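# Extract the upright nail without pressing on it

## Task

Remove the nail that is standing up. The robot's own body must touch the nail no more than lightly, or the task fails. Anything the robot is still holding when the scene ends will be dropped.

## Robot and tools

Robot: two six-joint arms, left_arm and right_arm, each ending in a two-finger gripper. Images come from cam_high, cam_low, cam_work, cam_left_wrist and cam_right_wrist, all 672x504. A flat block juts about 9 cm from the wrist 3 axis along the gripper's +x and turns with the hand.

Scene frame: origin at table-top height, midway between the nominal arm bases. +x points out over the table, +z up, and left_arm sits on the +y side (this is not the image side). Results give end_effector_position in metres, end_effector_quat_wxyz, and velocities in m/s and rad/s in this frame. The printed hand position may be off, more so at long reach. A BASES line, when present, gives calibrated base places. The gripper's fingers point along its +z and close along its y. end_effector_position is the spot between the closed pads; closed fingertips reach about 19 mm past it, open ones about 6 mm. Fingertips creep roughly 13 mm farther out while closing, so keep that margin above surfaces.

Row layout (used by execute_actions and move): one flat list of 18 numbers covering both arms, even when only one moves. First left_arm: six absolute joint target angles in radians, then gripper position, force_limit, speed. Then right_arm's nine in the same way. Joint order in every row and every per-joint result line: wrist 3, wrist 2, elbow, shoulder pan, wrist 1, shoulder lift. Stated ranges: elbow -3.142 to 3.142; all others -6.283 to 6.283. A target beyond a limit by more than 0.010 and beyond the current angle is refused; a target past the real end is clipped there and the result says "joint sent to its limit".

Gripper numbers, each in [-1, 1], absolute: position +1 is 85 mm open, pads touch near -0.8, -1 squeezes until blocked. force_limit and speed set grip strength; speed ranges about 20 mm/s (-1), 85 (0), 150 (+1). Gentle grip: -1, -1, -1 (about 30 N per pad). Fast closing from at least a centimetre wider gives roughly 120-245 N at any force_limit. Both start at +1. To leave a gripper alone, resend its last three numbers; 0 is a real command. New force/speed only apply after the position changes by 0.01 or more. object_status: 0 moving, 1 blocked opening, 2 blocked closing (a grip), 3 reached target or pads met. position_measured is in counts: 3 open, ~78 = 60 mm, 130 = 40 mm, 180 = 20 mm, 230 pads meeting.

execute_actions(actions, cameras): actions is a list of actions; each action is up to 15 rows, one per 1/30 s step, with the last row held to fill 15 steps (0.5 s). An empty list just reports state. cameras chooses images: omitted/null/["all"] for all, [] for none.

move(target, speed, blend, blocking, cameras): target is one row or up to 15 rows differing only in joint angles; joints travel in step toward these absolute angles, so hands follow curves, with no obstacle avoidance. speed is rad/s for the joint with farthest to go, 0.01-2, default 0.5. blend (rad) rounds intermediate corners. blocking=false returns after about 0.5 s while motion continues; execute_actions is then refused until wait or stop. The "move:" line reports done, off_target, moving, held or fault, plus the worst-off joint per arm. Done does not mean no contact.

wait(seconds 0-10): lets time pass holding last commands. stop(): brakes the running move; fingers continue. zoom_image(camera, region [x0,y0,x1,y1] pixels, at most 504x504) enlarges part of the latest image. zero_wrist_force(arm) tares that arm's wrist sensor. finished_scene(scene, check) is called twice: first to submit a check (for each condition: what images and readings show, what they can't, and how it might still fail), then again to end the scene irreversibly.

Result lines: Joint positions/velocities/targets (per arm, in the joint order above), Tool commands, object_status, Wrist force/torque in the gripper's own axes (force from a surface into the arm; third line gives the peak since last shown), Joint torques (drive output including gravity; positive toward larger angle), step readings, HELD marks, "joint command not followed" when the arm-clearance check altered targets, MOTOR HOT.

Limits: joint target speeds 1.88 rad/s (shoulder pan, lift) and 2.83 (others); targets stay within 0.383/0.575 rad of measured angles and within 100 mm of the hand; motion lags 0.09-0.20 s. Contact torque limits (N m): shoulder pan and lift 303, elbow 138, wrists 49.6. Net external force near 150 N (±25) or a torque limit stops that arm for 10 s; if a grip pins it, release first. Motors at 85 °C brake the arm for 30-60 s.

Avoid: pressing the robot's own body on the nail more than lightly; dropping or flinging things; anything leaving the table; fast slams and driving targets past firm contact (arms are stiff); arm-to-arm contact; hard grips on objects still resting on something; holding anything at the end. Move smoothly and quickly.

Each tool is called after ">>>" in YAML: its name, and indented under it one key for each argument.

## Session

>>> execute_actions:
  actions: []

Scene clock: 0.00 s.
left_arm: end_effector_position=(+0.4908, +1.0473, +0.1706) position_measured=3 object_status=3 end_effector_quat_wxyz=(+0.584, +0.421, -0.683, +0.124) end_effector_velocity=(+0.001, +0.000, +0.001) end_effector_angular_velocity=(+0.001, -0.002, -0.001) | right_arm: end_effector_position=(+1.1459, -0.1409, +0.1156) position_measured=3 object_status=3 end_effector_quat_wxyz=(-0.057, +0.709, -0.457, +0.534) end_effector_velocity=(+0.000, +0.000, -0.002) end_effector_angular_velocity=(-0.001, +0.001, +0.000)
Joint names: [wrist 3, wrist 2, elbow, shoulder pan, wrist 1, shoulder lift]
Joint positions: left_arm=[-0.4 -1.76 1.186 0.582 -0.723 -0.76] | right_arm=[-1.607 0.553 -1.437 3.895 -0.168 -2.472]
Joint velocities: left_arm=[0 0 -0.002 0 0 -0.001] | right_arm=[0 0 0 0 0 -0.002]
Joint torques (N m): no reading
Motor temperatures (°C): left_arm=[32 33 29 27 36 30] | right_arm=[35 25 29 32 37 30]
Wrist force (N): no reading
Wrist torque (N m): no reading
Wrist force, peak (N): no reading
Joint targets: left_arm=[-0.400 -1.760 1.186 0.582 -0.723 -0.760] | right_arm=[-1.607 0.553 -1.437 3.895 -0.168 -2.472]
Tool commands: left_gripper/position=+1.0 left_gripper/force_limit=+1.0 left_gripper/speed=+1.0 right_gripper/position=+1.0 right_gripper/force_limit=+1.0 right_gripper/speed=+1.0

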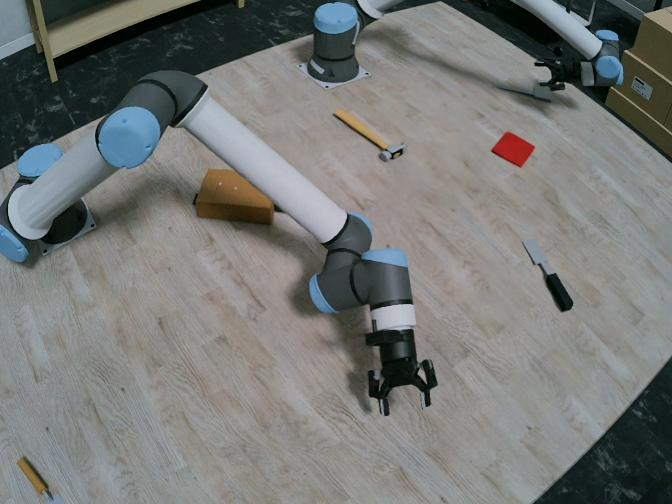

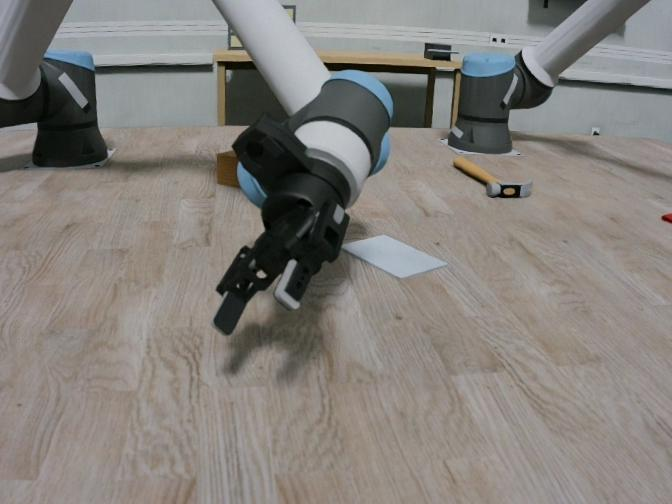

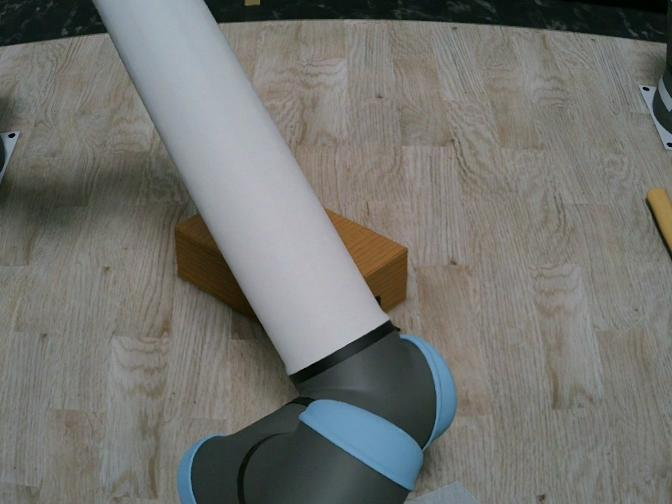

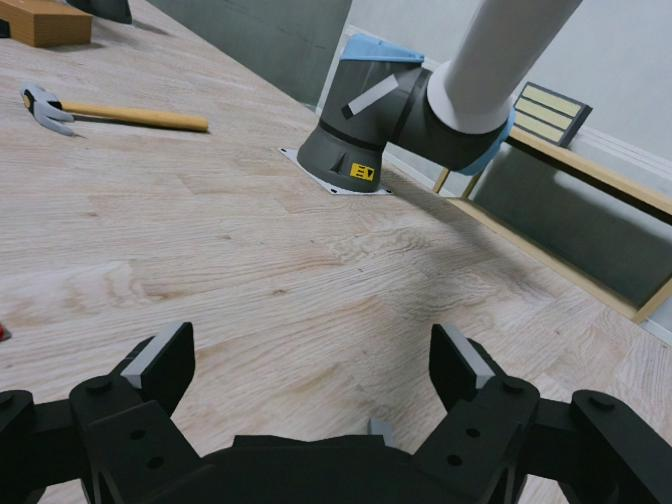

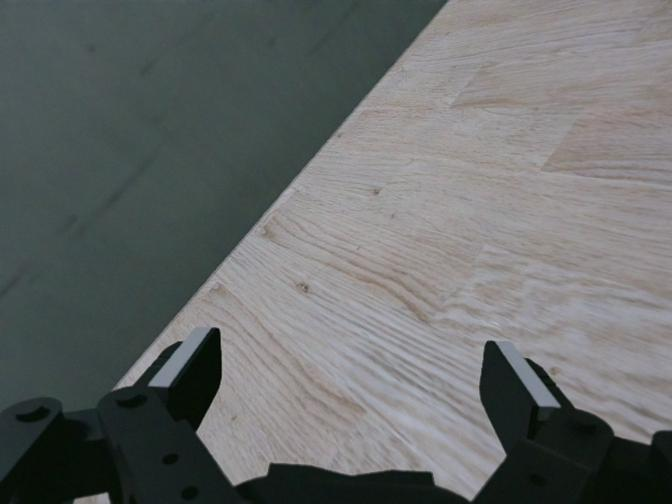

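>>> move:
  target: [-0.4,-1.76,1.186,0.582,-0.723,-0.76,1,1,1,-1.607,0.553,-1.437,2.395,-0.168,-2.0,1,1,1]
  speed: 0.8
  cameras: ["cam_high","cam_low","cam_work"]

>>> zoom_image:
  camera: "cam_work"
  region: [150, 150, 450, 350]

>>> zoom_image:
  camera: "cam_high"
  region: [180, 80, 460, 260]

>>> zoom_image:
  camera: "cam_low"
  region: [200, 110, 560, 290]

Scene clock: 5.00 s.
left_arm: end_effector_position=(+0.4910, +1.0473, +0.1704) position_measured=3 object_status=3 end_effector_quat_wxyz=(+0.584, +0.421, -0.683, +0.124) end_effector_velocity=(+0.000, +0.000, +0.001) end_effector_angular_velocity=(+0.000, -0.001, +0.000) | right_arm: end_effector_position=(+0.5171, -1.5502, +0.6119) position_measured=3 object_status=3 end_effector_quat_wxyz=(-0.207, -0.076, +0.782, -0.583) end_effector_velocity=(+0.000, +0.000, -0.001) end_effector_angular_velocity=(+0.001, +0.001, +0.000)
Joint names: [wrist 3, wrist 2, elbow, shoulder pan, wrist 1, shoulder lift]
Joint positions: left_arm=[-0.4 -1.76 1.186 0.582 -0.723 -0.76] | right_arm=[-1.607 0.553 -1.437 2.395 -0.168 -2]
Joint velocities: left_arm=[0 0 0 0 0 -0.001] | right_arm=[0 0 0 0 0 -0.001]
Joint torques (N m): left_arm=[2.35 0.62 -44.2 -10.01 0.05 -82.07] | right_arm=[-3.22 2.98 38.46 -15.65 5.66 104.49]
Motor temperatures (°C): left_arm=[32 33 29 27 36 30] | right_arm=[35 25 29 32 37 30]
Wrist force (N): left_arm=[0.0 -0.1 -0.1] | right_arm=[-1.1 -0.1 1.1]
Wrist torque (N m): left_arm=[-0.02 0.00 0.00] | right_arm=[0.14 0.02 -0.07]
Wrist force, peak (N): left_arm=[0.4 0.4 -0.1] | right_arm=[5.9 -0.6 5.3]
Joint targets: left_arm=[-0.400 -1.760 1.186 0.582 -0.723 -0.760] | right_arm=[-1.607 0.553 -1.437 2.395 -0.168 -2.000]
move: done
Images, in order (width x height): cam_high 672x504, cam_low 672x504, cam_work 672x504.

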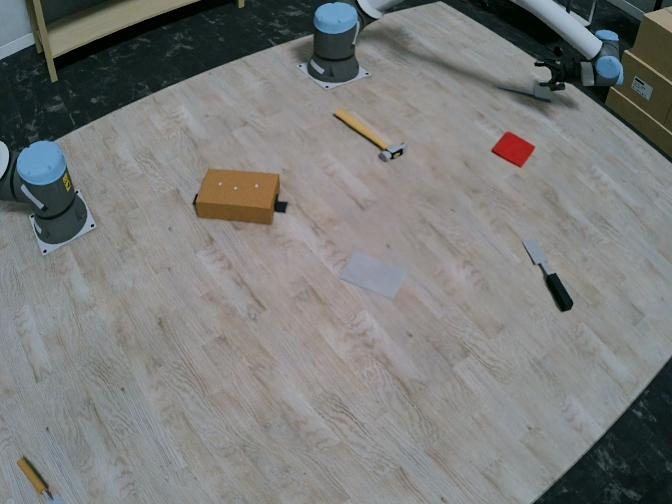

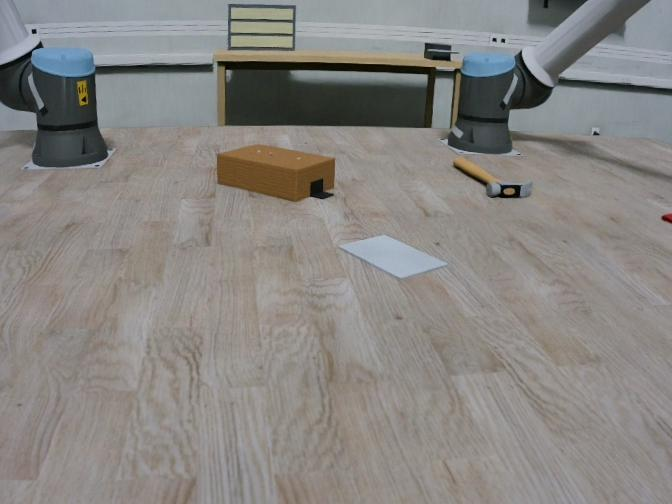

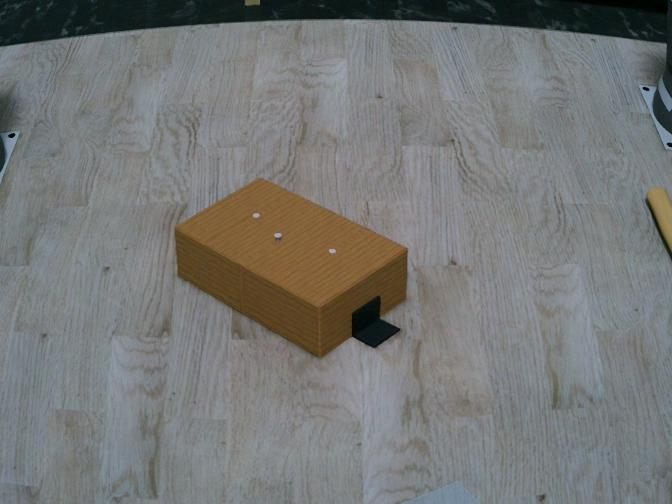

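Scaled by 1.680 from the camera's 672x504 image, which has a finer 960x720 frame.

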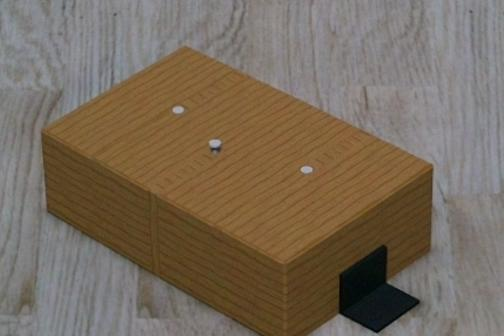

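Scaled by 1.800 from the camera's 672x504 image, which has a finer 960x720 frame.

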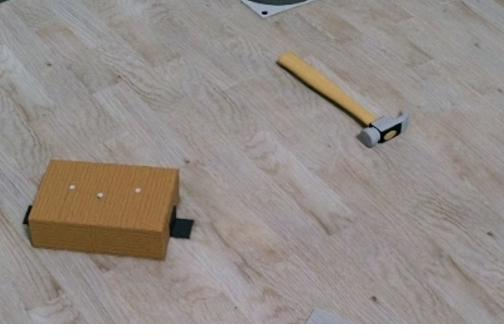

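Scaled by 1.400 from the camera's 672x504 image, which has a finer 960x720 frame.

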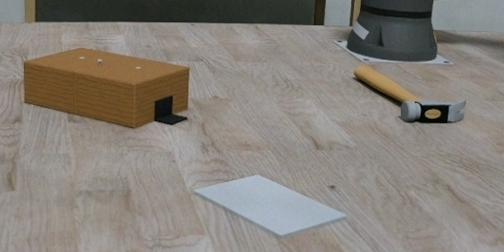

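>>> move:
  target: [-0.4,-1.76,1.186,1.5,-0.723,-0.9,1,1,1,-0.22,1.571,-1.016,4.742,-1.496,-2.2,1,1,1]
  speed: 0.7
  cameras: ["cam_high","cam_right_wrist"]

Scene clock: 11.63 s.
left_arm: end_effector_position=(-0.1199, +1.2882, +0.2728) position_measured=3 object_status=3 end_effector_quat_wxyz=(+0.417, +0.709, -0.453, +0.344) end_effector_velocity=(+0.000, +0.000, +0.000) end_effector_angular_velocity=(+0.000, -0.001, +0.000) | right_arm: end_effector_position=(+0.2205, +0.4821, +0.3497) position_measured=3 object_status=3 end_effector_quat_wxyz=(+0.000, +0.789, -0.614, +0.000) end_effector_velocity=(-0.001, +0.000, +0.001) end_effector_angular_velocity=(+0.000, +0.001, +0.000)
Joint names: [wrist 3, wrist 2, elbow, shoulder pan, wrist 1, shoulder lift]
Joint positions: left_arm=[-0.4 -1.76 1.186 1.5 -0.723 -0.9] | right_arm=[-0.22 1.571 -1.016 4.742 -1.496 -2.2]
Joint velocities: left_arm=[0 0 0 0 0 0] | right_arm=[0.001 0.001 0 0.001 -0.001 0.001]
Joint torques (N m): left_arm=[1.57 0.29 -36.61 14.01 -1.22 -109.59] | right_arm=[2.95 3.71 53.52 21.59 0.66 94.38]
Motor temperatures (°C): left_arm=[32 33 29 27 36 30] | right_arm=[35 25 29 32 37 30]
Wrist force (N): left_arm=[0.0 0.2 -0.1] | right_arm=[-1.6 0.9 -2.2]
Wrist torque (N m): left_arm=[0.06 -0.05 0.00] | right_arm=[-0.25 -0.04 0.14]
Wrist force, peak (N): left_arm=[-0.8 2.5 -0.2] | right_arm=[-5.2 9.3 -1.8]
Joint targets: left_arm=[-0.400 -1.760 1.186 1.500 -0.723 -0.900] | right_arm=[-0.220 1.571 -1.016 4.742 -1.496 -2.200]
move: done
Images, in order (width x height): cam_high 672x504, cam_right_wrist 672x504.

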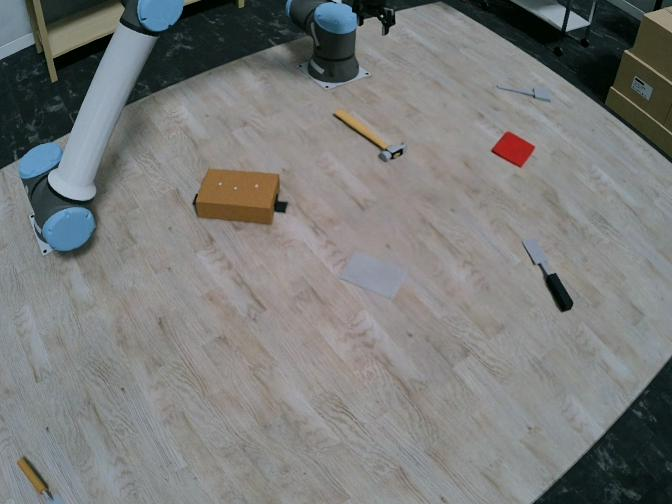

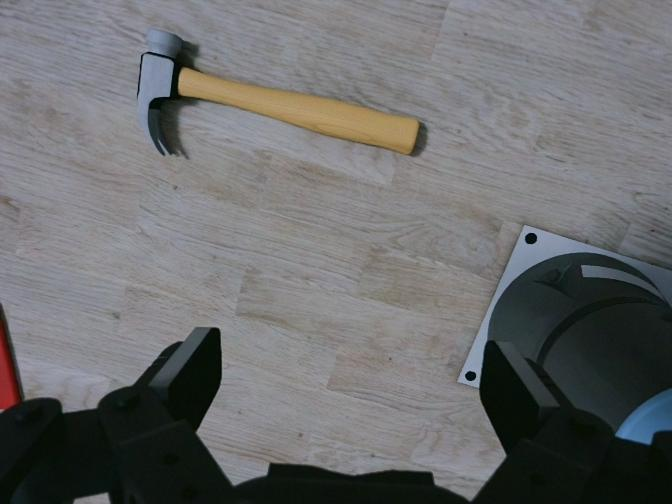

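>>> move:
  target: [-0.4,-1.76,1.186,1.5,-0.723,-0.9,1,1,1,-1.519,1.571,-1.253,4.765,-1.409,-2.05,1,1,1]
  speed: 0.7
  cameras: ["cam_low","cam_right_wrist"]

Scene clock: 15.63 s.
left_arm: end_effector_position=(-0.1199, +1.2882, +0.2728) position_measured=3 object_status=3 end_effector_quat_wxyz=(+0.417, +0.709, -0.453, +0.344) end_effector_velocity=(+0.001, +0.000, -0.001) end_effector_angular_velocity=(-0.001, +0.000, -0.001) | right_arm: end_effector_position=(+0.2002, +0.4014, +0.3487) position_measured=3 object_status=3 end_effector_quat_wxyz=(+0.000, +1.000, -0.001, +0.000) end_effector_velocity=(+0.001, +0.000, +0.001) end_effector_angular_velocity=(+0.000, +0.000, +0.001)
Joint names: [wrist 3, wrist 2, elbow, shoulder pan, wrist 1, shoulder lift]
Joint positions: left_arm=[-0.4 -1.76 1.186 1.5 -0.723 -0.9] | right_arm=[-1.519 1.571 -1.253 4.765 -1.409 -2.05]
Joint velocities: left_arm=[0 0 0.001 -0.001 0 0] | right_arm=[-0.001 0 0 -0.001 0 0.001]
Joint torques (N m): left_arm=[1.6 0.59 -35.53 13.25 0.59 -104.09] | right_arm=[-3.17 3.15 40.16 21.26 8.63 110.53]
Motor temperatures (°C): left_arm=[32 33 29 27 36 30] | right_arm=[35 25 29 32 37 30]
Wrist force (N): left_arm=[-0.4 0.2 0.2] | right_arm=[-1.7 1.0 -2.9]
Wrist torque (N m): left_arm=[0.05 0.02 0.00] | right_arm=[-0.23 -0.06 0.14]
Wrist force, peak (N): left_arm=[-0.5 0.4 0.2] | right_arm=[-1.7 2.3 -2.4]
Joint targets: left_arm=[-0.400 -1.760 1.186 1.500 -0.723 -0.900] | right_arm=[-1.519 1.571 -1.253 4.765 -1.409 -2.050]
move: done
Images, in order (width x height): cam_low 672x504, cam_right_wrist 672x504.

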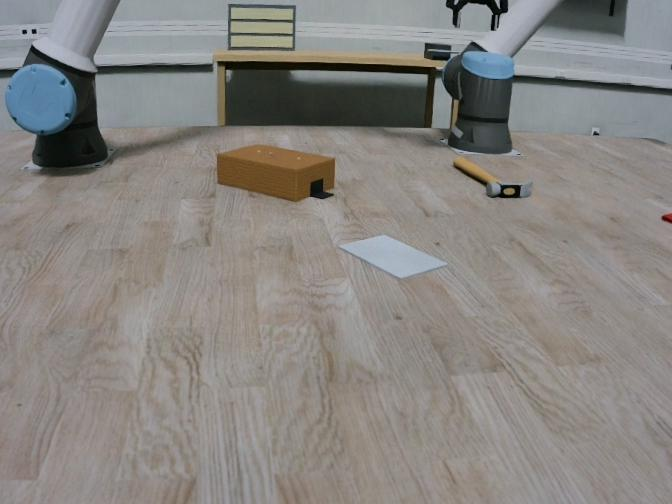

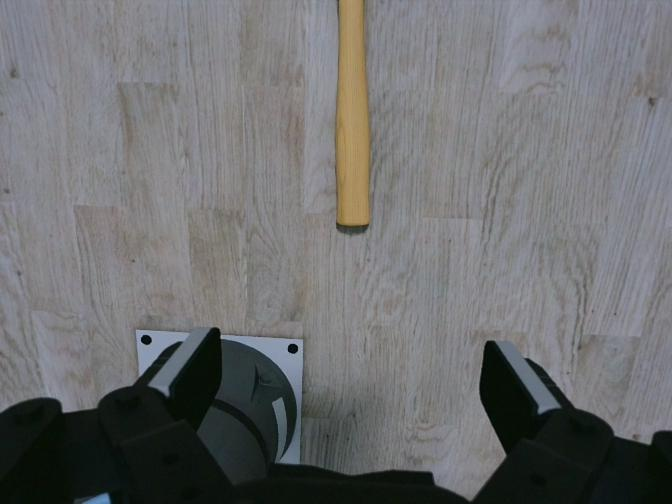

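>>> move:
  target: [-0.4,-1.76,1.186,1.5,-0.723,-0.9,1,1,1,-1.5696,1.571,-1.4359,4.7136,-1.1088,-2.1673,1,1,1]
  speed: 0.6
  cameras: ["cam_low","cam_high","cam_right_wrist"]

>>> zoom_image:
  camera: "cam_high"
  region: [300, 80, 440, 180]

Scene clock: 17.80 s.
left_arm: end_effector_position=(-0.1199, +1.2882, +0.2728) position_measured=3 object_status=3 end_effector_quat_wxyz=(+0.417, +0.709, -0.453, +0.344) end_effector_velocity=(+0.000, +0.000, +0.001) end_effector_angular_velocity=(+0.002, +0.000, +0.000) | right_arm: end_effector_position=(+0.2501, +0.4030, +0.1493) position_measured=3 object_status=3 end_effector_quat_wxyz=(+0.000, +1.000, -0.001, +0.000) end_effector_velocity=(+0.002, +0.000, -0.001) end_effector_angular_velocity=(+0.000, +0.000, -0.003)
Joint names: [wrist 3, wrist 2, elbow, shoulder pan, wrist 1, shoulder lift]
Joint positions: left_arm=[-0.4 -1.76 1.186 1.5 -0.723 -0.9] | right_arm=[-1.57 1.571 -1.436 4.714 -1.109 -2.167]
Joint velocities: left_arm=[0 0 -0.001 0 0 -0.002] | right_arm=[0 0 -0.001 -0.002 0.002 -0.001]
Joint torques (N m): left_arm=[1.05 0.05 -38.77 10.67 0.75 -107.09] | right_arm=[-2.88 2.42 36.1 -17.94 8.88 89.6]
Motor temperatures (°C): left_arm=[32 33 29 27 36 30] | right_arm=[35 25 29 32 37 30]
Wrist force (N): left_arm=[0.0 0.2 0.1] | right_arm=[-1.4 0.9 -2.2]
Wrist torque (N m): left_arm=[0.06 -0.04 0.00] | right_arm=[-0.27 -0.12 0.21]
Wrist force, peak (N): left_arm=[-0.2 0.6 0.0] | right_arm=[-2.8 1.8 -6.6]
Joint targets: left_arm=[-0.400 -1.760 1.186 1.500 -0.723 -0.900] | right_arm=[-1.570 1.571 -1.436 4.714 -1.109 -2.167]
move: done
Images, in order (width x height): cam_high 672x504, cam_low 672x504, cam_right_wrist 672x504.

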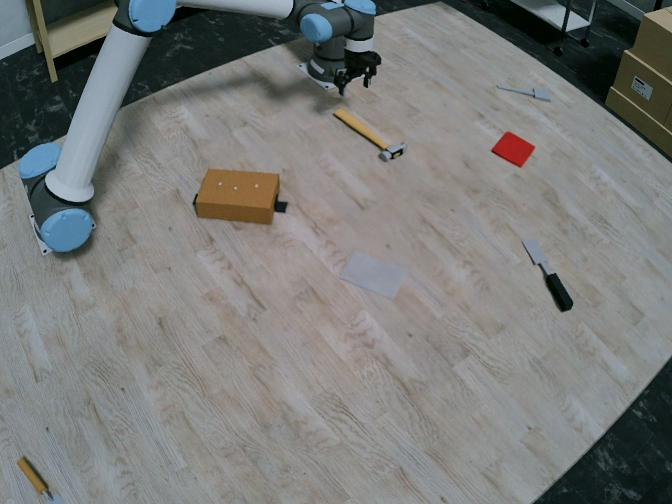

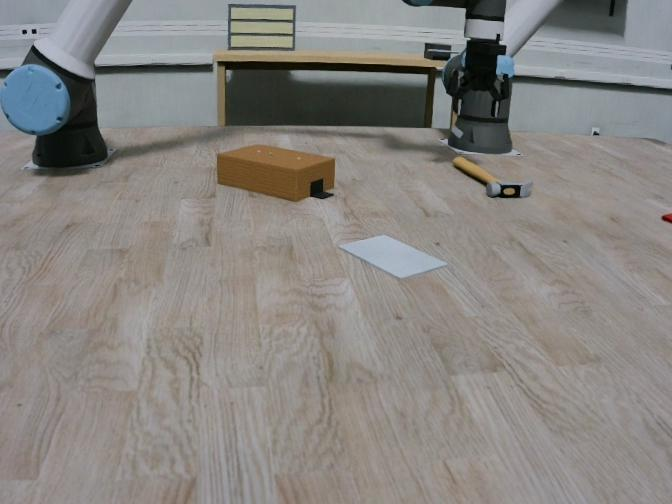

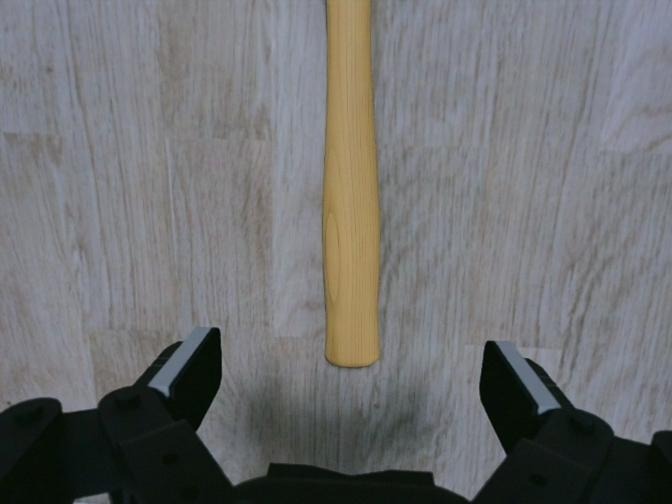

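Scaled by 3.600 from the camera's 672x504 image, which has a finer 960x720 frame.

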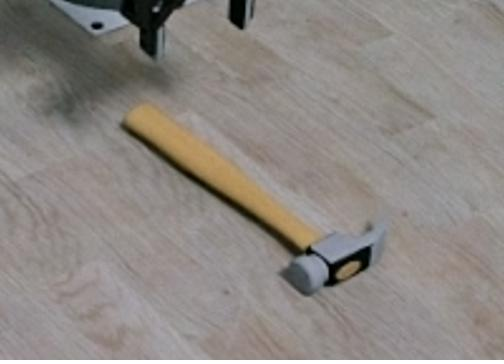

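>>> move:
  target: [-0.4,-1.76,1.186,1.5,-0.723,-0.9,1,1,1,-1.5696,1.571,-1.5036,4.7136,-0.935,-2.2734,1,1,-1]
  speed: 0.15
  cameras: ["cam_right_wrist"]

>>> move:
  target: [-0.4,-1.76,1.186,1.5,-0.723,-0.9,1,1,1,-1.5696,1.571,-1.5036,4.7136,-0.935,-2.2734,-1,0.5,-1]
  cameras: ["cam_right_wrist"]

Scene clock: 20.03 s.
left_arm: end_effector_position=(-0.1199, +1.2882, +0.2728) position_measured=3 object_status=3 end_effector_quat_wxyz=(+0.417, +0.709, -0.453, +0.344) end_effector_velocity=(+0.000, +0.000, +0.001) end_effector_angular_velocity=(+0.001, +0.000, -0.001) | right_arm: end_effector_position=(+0.2501, +0.4030, +0.0253) position_measured=3 object_status=3 end_effector_quat_wxyz=(+0.000, +1.000, -0.001, +0.000) end_effector_velocity=(+0.002, -0.001, -0.002) end_effector_angular_velocity=(-0.002, +0.000, -0.002)
Joint names: [wrist 3, wrist 2, elbow, shoulder pan, wrist 1, shoulder lift]
Joint positions: left_arm=[-0.4 -1.76 1.186 1.5 -0.723 -0.9] | right_arm=[-1.57 1.571 -1.504 4.714 -0.935 -2.273]
Joint velocities: left_arm=[0 0 0 -0.001 0 -0.001] | right_arm=[0.001 0 -0.001 -0.002 0 -0.002]
Joint torques (N m): left_arm=[1.15 0.39 -38.74 11.15 1.64 -105.23] | right_arm=[-2.89 1.97 32.63 -14 8.99 91.8]
Motor temperatures (°C): left_arm=[32 33 29 27 36 30] | right_arm=[35 25 29 31 37 30]
Wrist force (N): left_arm=[0.0 0.2 0.0] | right_arm=[-1.7 0.8 -2.4]
Wrist torque (N m): left_arm=[0.05 -0.04 0.00] | right_arm=[-0.22 -0.02 0.17]
Wrist force, peak (N): left_arm=[-0.3 0.5 -0.2] | right_arm=[-1.2 0.9 -3.7]
Joint targets: left_arm=[-0.400 -1.760 1.186 1.500 -0.723 -0.900] | right_arm=[-1.570 1.571 -1.504 4.714 -0.935 -2.273]
move: done
Images, in order (width x height): cam_right_wrist 672x504.

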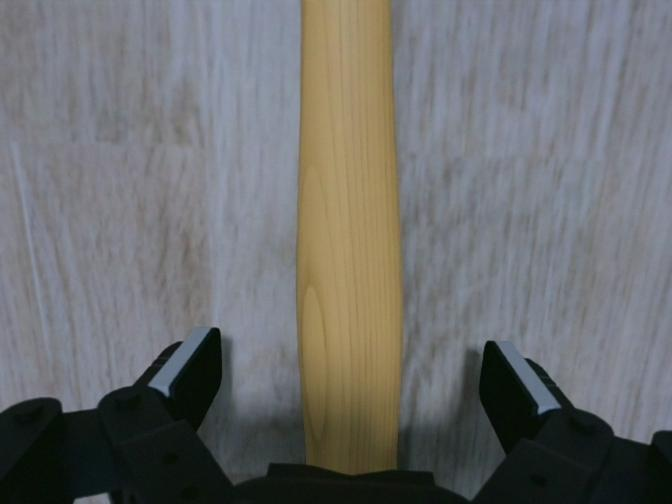

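Scene clock: 23.23 s.
left_arm: end_effector_position=(-0.1199, +1.2882, +0.2728) position_measured=3 object_status=3 end_effector_quat_wxyz=(+0.417, +0.709, -0.453, +0.344) end_effector_velocity=(+0.000, +0.000, +0.002) end_effector_angular_velocity=(+0.003, +0.000, +0.000) | right_arm: end_effector_position=(+0.2501, +0.4030, +0.0252) position_measured=147 object_status=0 end_effector_quat_wxyz=(+0.000, +1.000, -0.001, +0.000) end_effector_velocity=(+0.001, +0.000, +0.000) end_effector_angular_velocity=(+0.001, +0.000, -0.001)
Joint names: [wrist 3, wrist 2, elbow, shoulder pan, wrist 1, shoulder lift]
Joint positions: left_arm=[-0.4 -1.76 1.186 1.5 -0.723 -0.9] | right_arm=[-1.57 1.571 -1.504 4.714 -0.935 -2.273]
Joint velocities: left_arm=[0 0 0 0 0 -0.002] | right_arm=[0 0 0 -0.001 0.002 -0.001]
Joint torques (N m): left_arm=[0.96 0.22 -39.22 8.83 1.93 -106.02] | right_arm=[-1.91 1.17 39.18 -11.56 5.69 91.15]
Motor temperatures (°C): left_arm=[32 33 29 27 36 30] | right_arm=[35 25 29 31 37 30]
Wrist force (N): left_arm=[-0.1 0.3 0.1] | right_arm=[-1.1 6.3 -19.0]
Wrist torque (N m): left_arm=[0.08 -0.01 0.00] | right_arm=[-0.43 -0.09 -0.63]
Wrist force, peak (N): left_arm=[-0.2 0.5 0.3] | right_arm=[-1.3 6.6 -19.6]
Joint targets: left_arm=[-0.400 -1.760 1.186 1.500 -0.723 -0.900] | right_arm=[-1.570 1.571 -1.504 4.714 -0.935 -2.273]
move: done
Images, in order (width x height): cam_right_wrist 672x504.

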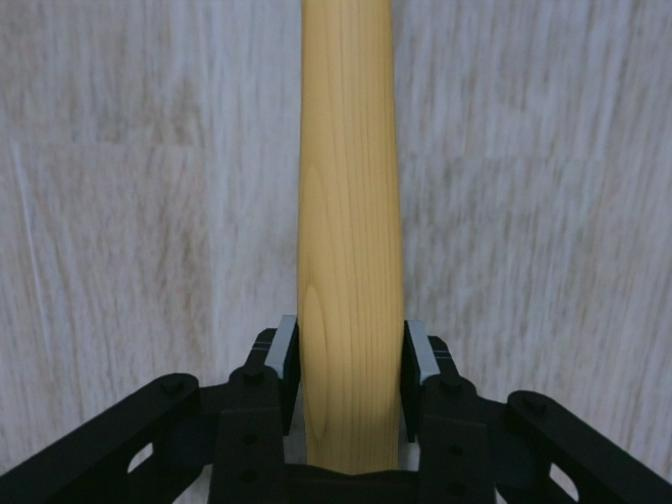

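>>> wait:
  seconds: 0.7
  cameras: []

>>> move:
  target: [-0.4,-1.76,1.186,1.5,-0.723,-0.9,1,1,1,-1.5696,1.571,-1.2927,4.7136,-1.3373,-2.082,-1,0.5,-1]
  speed: 0.25

Scene clock: 24.33 s.
left_arm: end_effector_position=(-0.1199, +1.2882, +0.2728) position_measured=3 object_status=3 end_effector_quat_wxyz=(+0.417, +0.709, -0.453, +0.344) end_effector_velocity=(+0.000, +0.000, +0.000) end_effector_angular_velocity=(+0.000, +0.000, +0.000) | right_arm: end_effector_position=(+0.2501, +0.4030, +0.0252) position_measured=147 object_status=2 end_effector_quat_wxyz=(+0.000, +1.000, -0.001, +0.000) end_effector_velocity=(+0.000, +0.000, +0.000) end_effector_angular_velocity=(-0.001, +0.000, +0.000)
Joint names: [wrist 3, wrist 2, elbow, shoulder pan, wrist 1, shoulder lift]
Joint positions: left_arm=[-0.4 -1.76 1.186 1.5 -0.723 -0.9] | right_arm=[-1.57 1.571 -1.504 4.714 -0.935 -2.273]
Joint velocities: left_arm=[0 0 0 0 0 0] | right_arm=[-0.001 0 0 0 -0.001 0]
Joint torques (N m): left_arm=[0.77 0.16 -38.65 8.41 2.01 -104.28] | right_arm=[-0.46 0.74 38.37 -9.07 4.8 93.27]
Motor temperatures (°C): left_arm=[32 33 29 27 36 30] | right_arm=[35 25 29 31 37 30]
Wrist force (N): left_arm=[-0.3 0.4 0.1] | right_arm=[-1.3 6.6 -18.5]
Wrist torque (N m): left_arm=[0.08 0.01 0.01] | right_arm=[-0.36 -0.07 -0.64]
Wrist force, peak (N): left_arm=[-0.6 0.5 -0.2] | right_arm=[-1.4 6.4 -19.2]
Joint targets: left_arm=[-0.400 -1.760 1.186 1.500 -0.723 -0.900] | right_arm=[-1.570 1.571 -1.504 4.714 -0.935 -2.273]
Tool commands: left_gripper/position=+1.0 left_gripper/force_limit=+1.0 left_gripper/speed=+1.0 right_gripper/position=-1.0 right_gripper/force_limit=+0.5 right_gripper/speed=-1.0
wait: 0.70 s; at rest from the start
No camera images: "cameras" was empty.

Scene clock: 26.40 s.
left_arm: end_effector_position=(-0.1199, +1.2882, +0.2728) position_measured=3 object_status=3 end_effector_quat_wxyz=(+0.417, +0.709, -0.453, +0.344) end_effector_velocity=(-0.001, +0.000, +0.001) end_effector_angular_velocity=(+0.002, -0.001, +0.001) | right_arm: end_effector_position=(+0.2501, +0.4029, +0.2990) position_measured=147 object_status=2 end_effector_quat_wxyz=(+0.000, +1.000, -0.001, +0.000) end_effector_velocity=(-0.002, +0.001, +0.002) end_effector_angular_velocity=(+0.002, +0.000, +0.002)
Joint names: [wrist 3, wrist 2, elbow, shoulder pan, wrist 1, shoulder lift]
Joint positions: left_arm=[-0.4 -1.76 1.186 1.5 -0.723 -0.9] | right_arm=[-1.57 1.571 -1.293 4.714 -1.337 -2.082]
Joint velocities: left_arm=[0.001 0 0 0.001 0 -0.002] | right_arm=[-0.001 0 0.001 0.002 0 0.001]
Joint torques (N m): left_arm=[1.03 -0.3 -40.03 10.61 3 -106.59] | right_arm=[2.71 -2.85 55.35 -4.6 1.47 117.5]
Motor temperatures (°C): left_arm=[32 33 29 27 36 30] | right_arm=[35 25 29 31 37 30]
Wrist force (N): left_arm=[-0.3 0.1 0.0] | right_arm=[-1.6 1.6 2.7]
Wrist torque (N m): left_arm=[0.03 0.01 0.00] | right_arm=[-0.17 -0.46 0.21]
Wrist force, peak (N): left_arm=[-0.4 0.3 0.4] | right_arm=[-1.2 6.2 -18.6]
Joint targets: left_arm=[-0.400 -1.760 1.186 1.500 -0.723 -0.900] | right_arm=[-1.570 1.571 -1.293 4.714 -1.337 -2.082]
move: done

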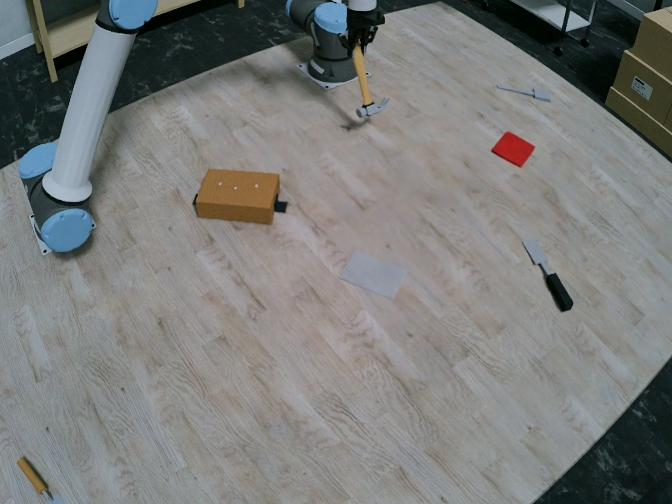

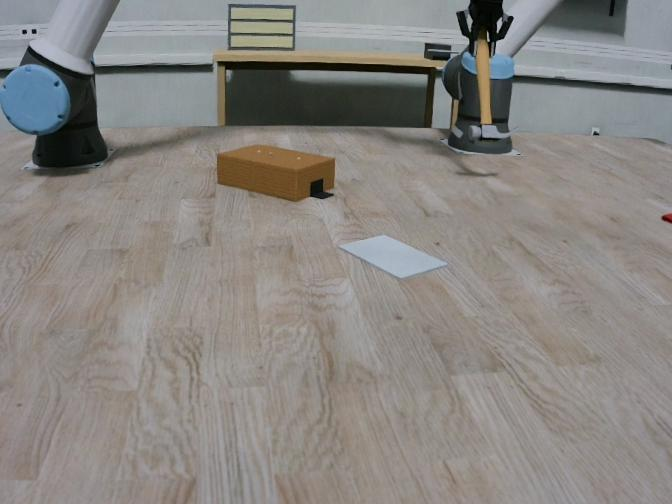

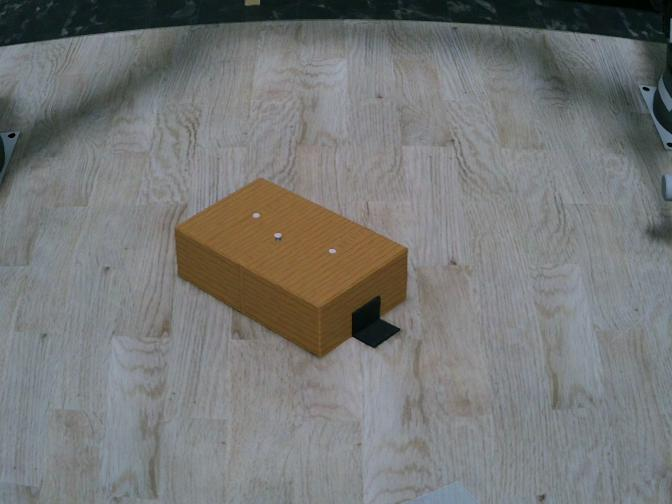

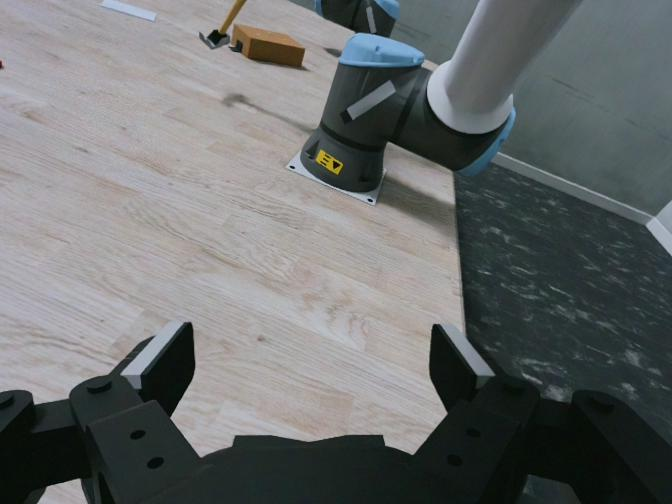

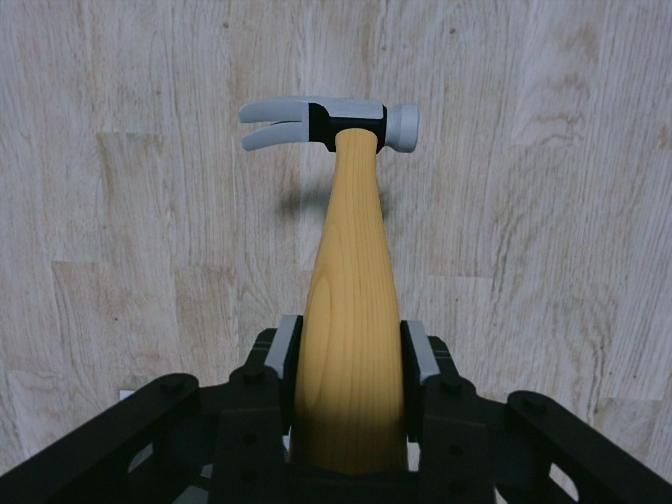

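>>> move:
  target: [-0.4,-1.76,1.186,1.5,-0.723,-0.9,1,1,1,-3.1416,1.571,-1.571,4.499,-2.029,-1.51,-1,0.5,-1]
  speed: 0.5

>>> zoom_image:
  camera: "cam_work"
  region: [150, 50, 450, 350]

Scene clock: 32.80 s.
left_arm: end_effector_position=(-0.1199, +1.2882, +0.2728) position_measured=3 object_status=3 end_effector_quat_wxyz=(+0.417, +0.709, -0.453, +0.344) end_effector_velocity=(+0.000, +0.000, -0.001) end_effector_angular_velocity=(-0.002, +0.000, +0.000) | right_arm: end_effector_position=(+0.3595, -0.0884, +0.5187) position_measured=147 object_status=2 end_effector_quat_wxyz=(+0.124, +0.764, +0.615, -0.154) end_effector_velocity=(+0.000, +0.000, +0.000) end_effector_angular_velocity=(-0.001, +0.001, +0.001)
Joint names: [wrist 3, wrist 2, elbow, shoulder pan, wrist 1, shoulder lift]
Joint positions: left_arm=[-0.4 -1.76 1.186 1.5 -0.723 -0.9] | right_arm=[-3.141 1.571 -1.571 4.499 -2.029 -1.51]
Joint velocities: left_arm=[0 0 0.001 0 0 0.001] | right_arm=[-0.001 0 -0.001 0 -0.001 0]
Joint torques (N m): left_arm=[0.36 -0.27 -42 6.78 3.43 -105.66] | right_arm=[-3.03 -2.51 41.66 -17.93 -0.81 62.39]
Motor temperatures (°C): left_arm=[32 33 29 27 36 30] | right_arm=[35 25 29 31 37 30]
Wrist force (N): left_arm=[-0.4 0.3 0.2] | right_arm=[-0.4 2.5 2.3]
Wrist torque (N m): left_arm=[0.08 0.03 0.00] | right_arm=[0.00 -0.18 0.11]
Wrist force, peak (N): left_arm=[-0.6 0.1 -0.2] | right_arm=[-2.8 3.0 3.0]
Joint targets: left_arm=[-0.400 -1.760 1.186 1.500 -0.723 -0.900] | right_arm=[-3.142 1.571 -1.571 4.499 -2.029 -1.510]
move: done

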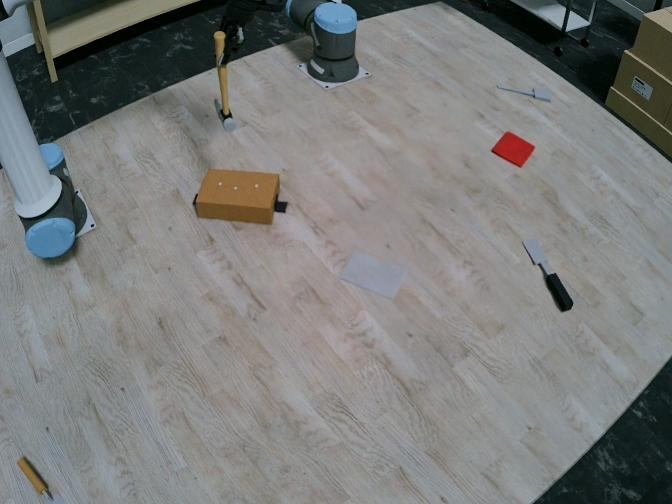

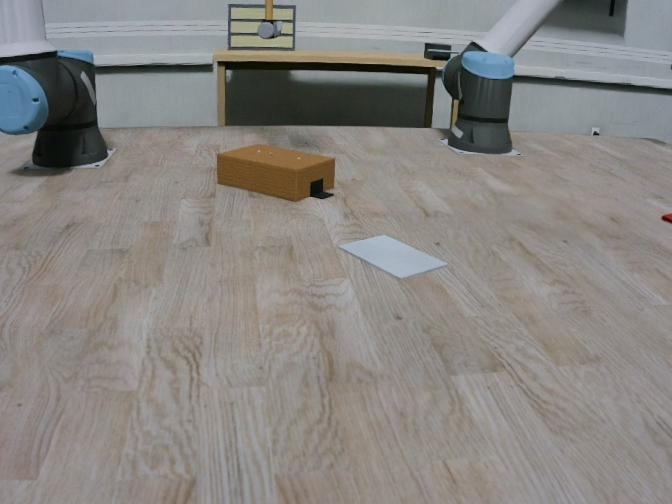

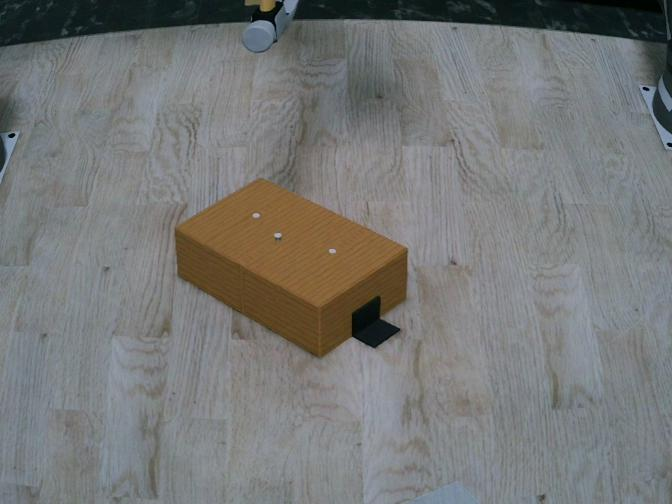

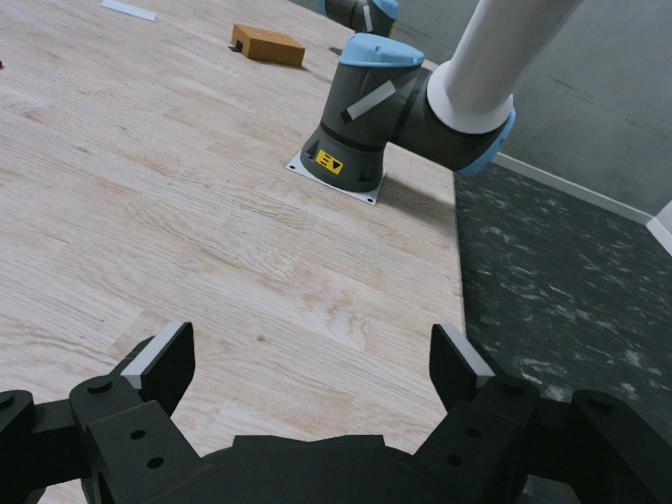

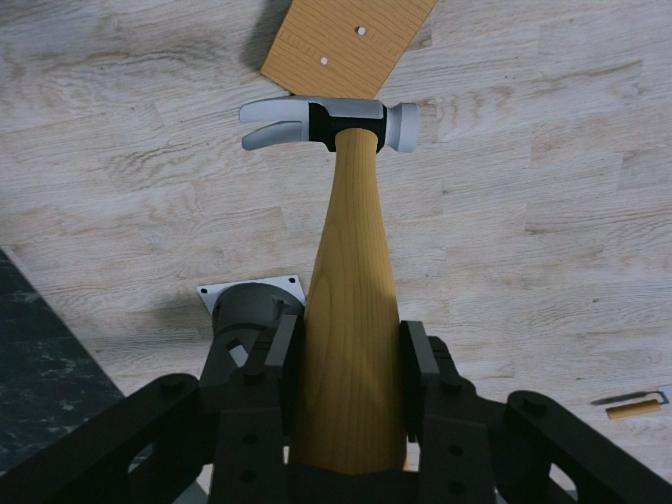

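Scaled by 1.680 from the camera's 672x504 image, which has a finer 960x720 frame.

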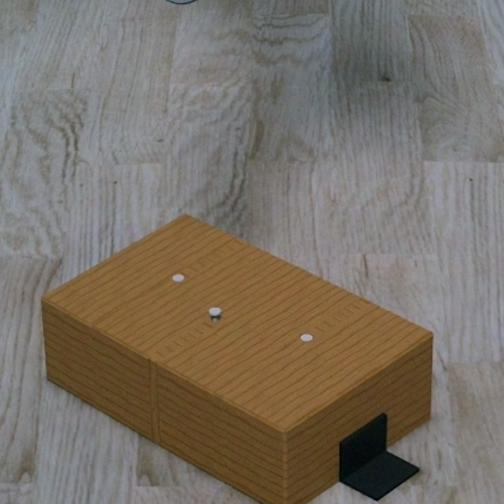

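>>> move:
  target: [-0.4,-1.76,1.186,1.5,-0.723,-0.9,1,1,1,-3.1416,1.571,-1.7418,4.499,-1.8543,-1.5139,-1,0.5,-1]
  speed: 0.4
  cameras: ["cam_work","cam_right_wrist","cam_low","cam_high"]

>>> zoom_image:
  camera: "cam_high"
  region: [160, 20, 340, 240]

>>> zoom_image:
  camera: "cam_low"
  region: [180, 40, 380, 220]

Scene clock: 34.27 s.
left_arm: end_effector_position=(-0.1199, +1.2882, +0.2728) position_measured=3 object_status=3 end_effector_quat_wxyz=(+0.417, +0.709, -0.453, +0.344) end_effector_velocity=(+0.000, +0.000, +0.001) end_effector_angular_velocity=(+0.002, +0.000, -0.001) | right_arm: end_effector_position=(+0.3594, -0.0887, +0.4192) position_measured=147 object_status=2 end_effector_quat_wxyz=(+0.124, +0.764, +0.615, -0.154) end_effector_velocity=(+0.000, +0.000, -0.001) end_effector_angular_velocity=(-0.001, +0.000, -0.001)
Joint names: [wrist 3, wrist 2, elbow, shoulder pan, wrist 1, shoulder lift]
Joint positions: left_arm=[-0.4 -1.76 1.186 1.5 -0.723 -0.9] | right_arm=[-3.142 1.571 -1.742 4.499 -1.854 -1.514]
Joint velocities: left_arm=[0 0 -0.001 -0.001 0 -0.001] | right_arm=[0 0 -0.001 -0.001 0.001 -0.001]
Joint torques (N m): left_arm=[0.13 0.11 -40.23 6.82 3.15 -102.92] | right_arm=[-3 -2.25 41.96 -16 7.15 36.74]
Motor temperatures (°C): left_arm=[32 33 29 27 36 30] | right_arm=[35 25 29 31 37 30]
Wrist force (N): left_arm=[-0.3 0.4 0.1] | right_arm=[-0.9 1.8 2.2]
Wrist torque (N m): left_arm=[0.09 0.01 0.00] | right_arm=[-0.19 -0.12 0.12]
Wrist force, peak (N): left_arm=[-0.2 0.5 -0.2] | right_arm=[0.5 1.9 5.5]
Joint targets: left_arm=[-0.400 -1.760 1.186 1.500 -0.723 -0.900] | right_arm=[-3.142 1.571 -1.742 4.499 -1.854 -1.514]
move: done
Images, in order (width x height): cam_high 672x504, cam_low 672x504, cam_work 672x504, cam_right_wrist 672x504.

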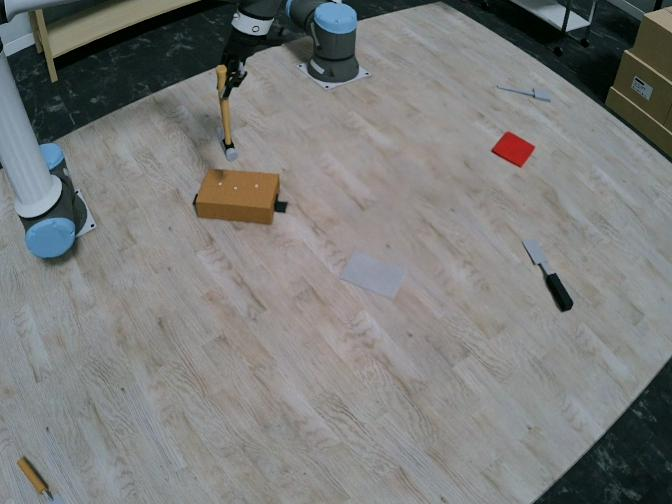

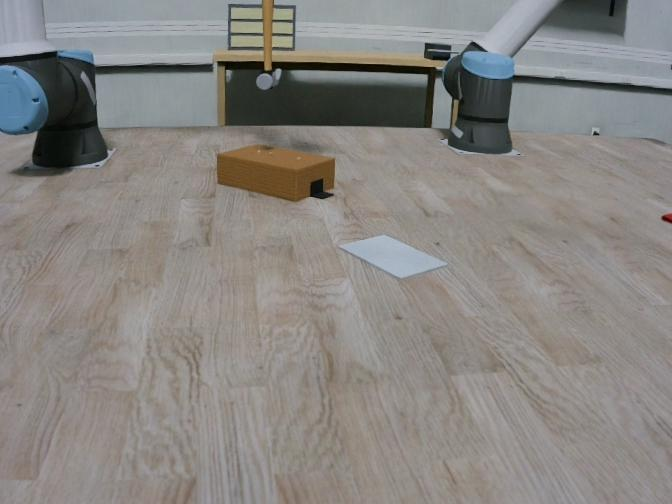

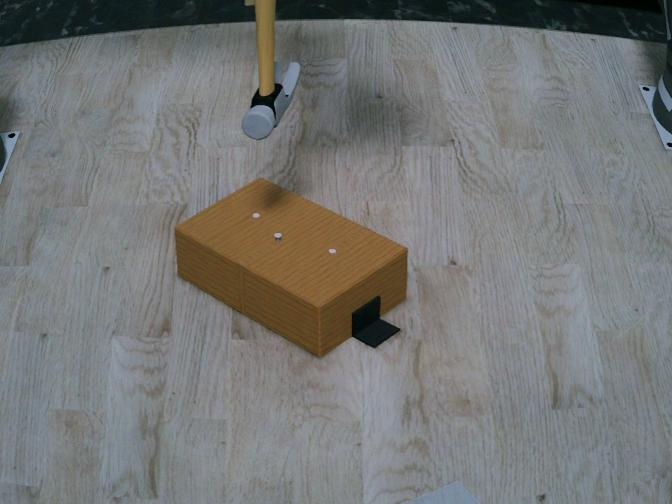

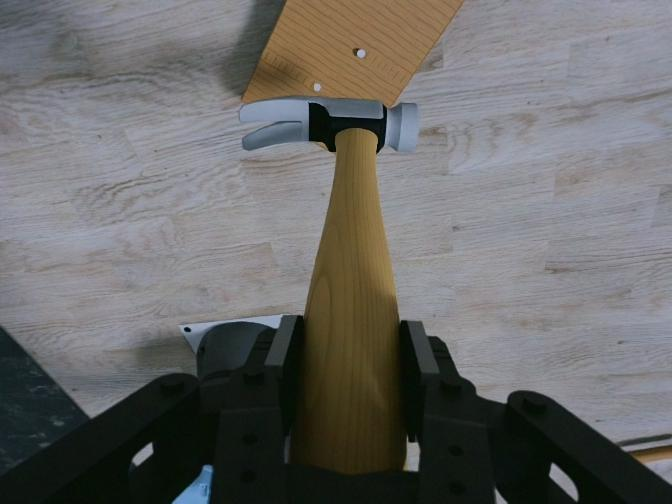

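Scaled by 2.291 from the camera's 672x504 image, which has a finer 960x720 frame.

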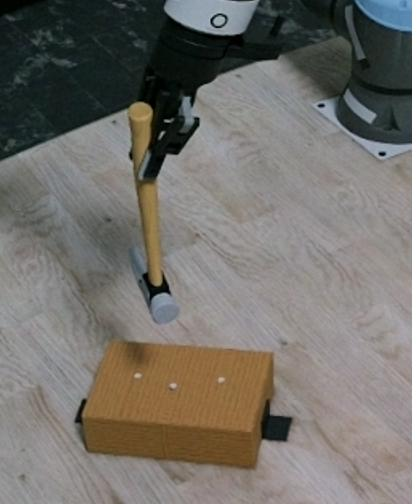

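Scaled by 2.520 from the camera's 672x504 image, which has a finer 960x720 frame.

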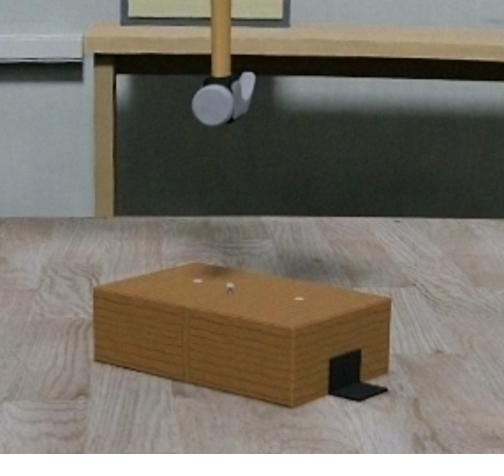

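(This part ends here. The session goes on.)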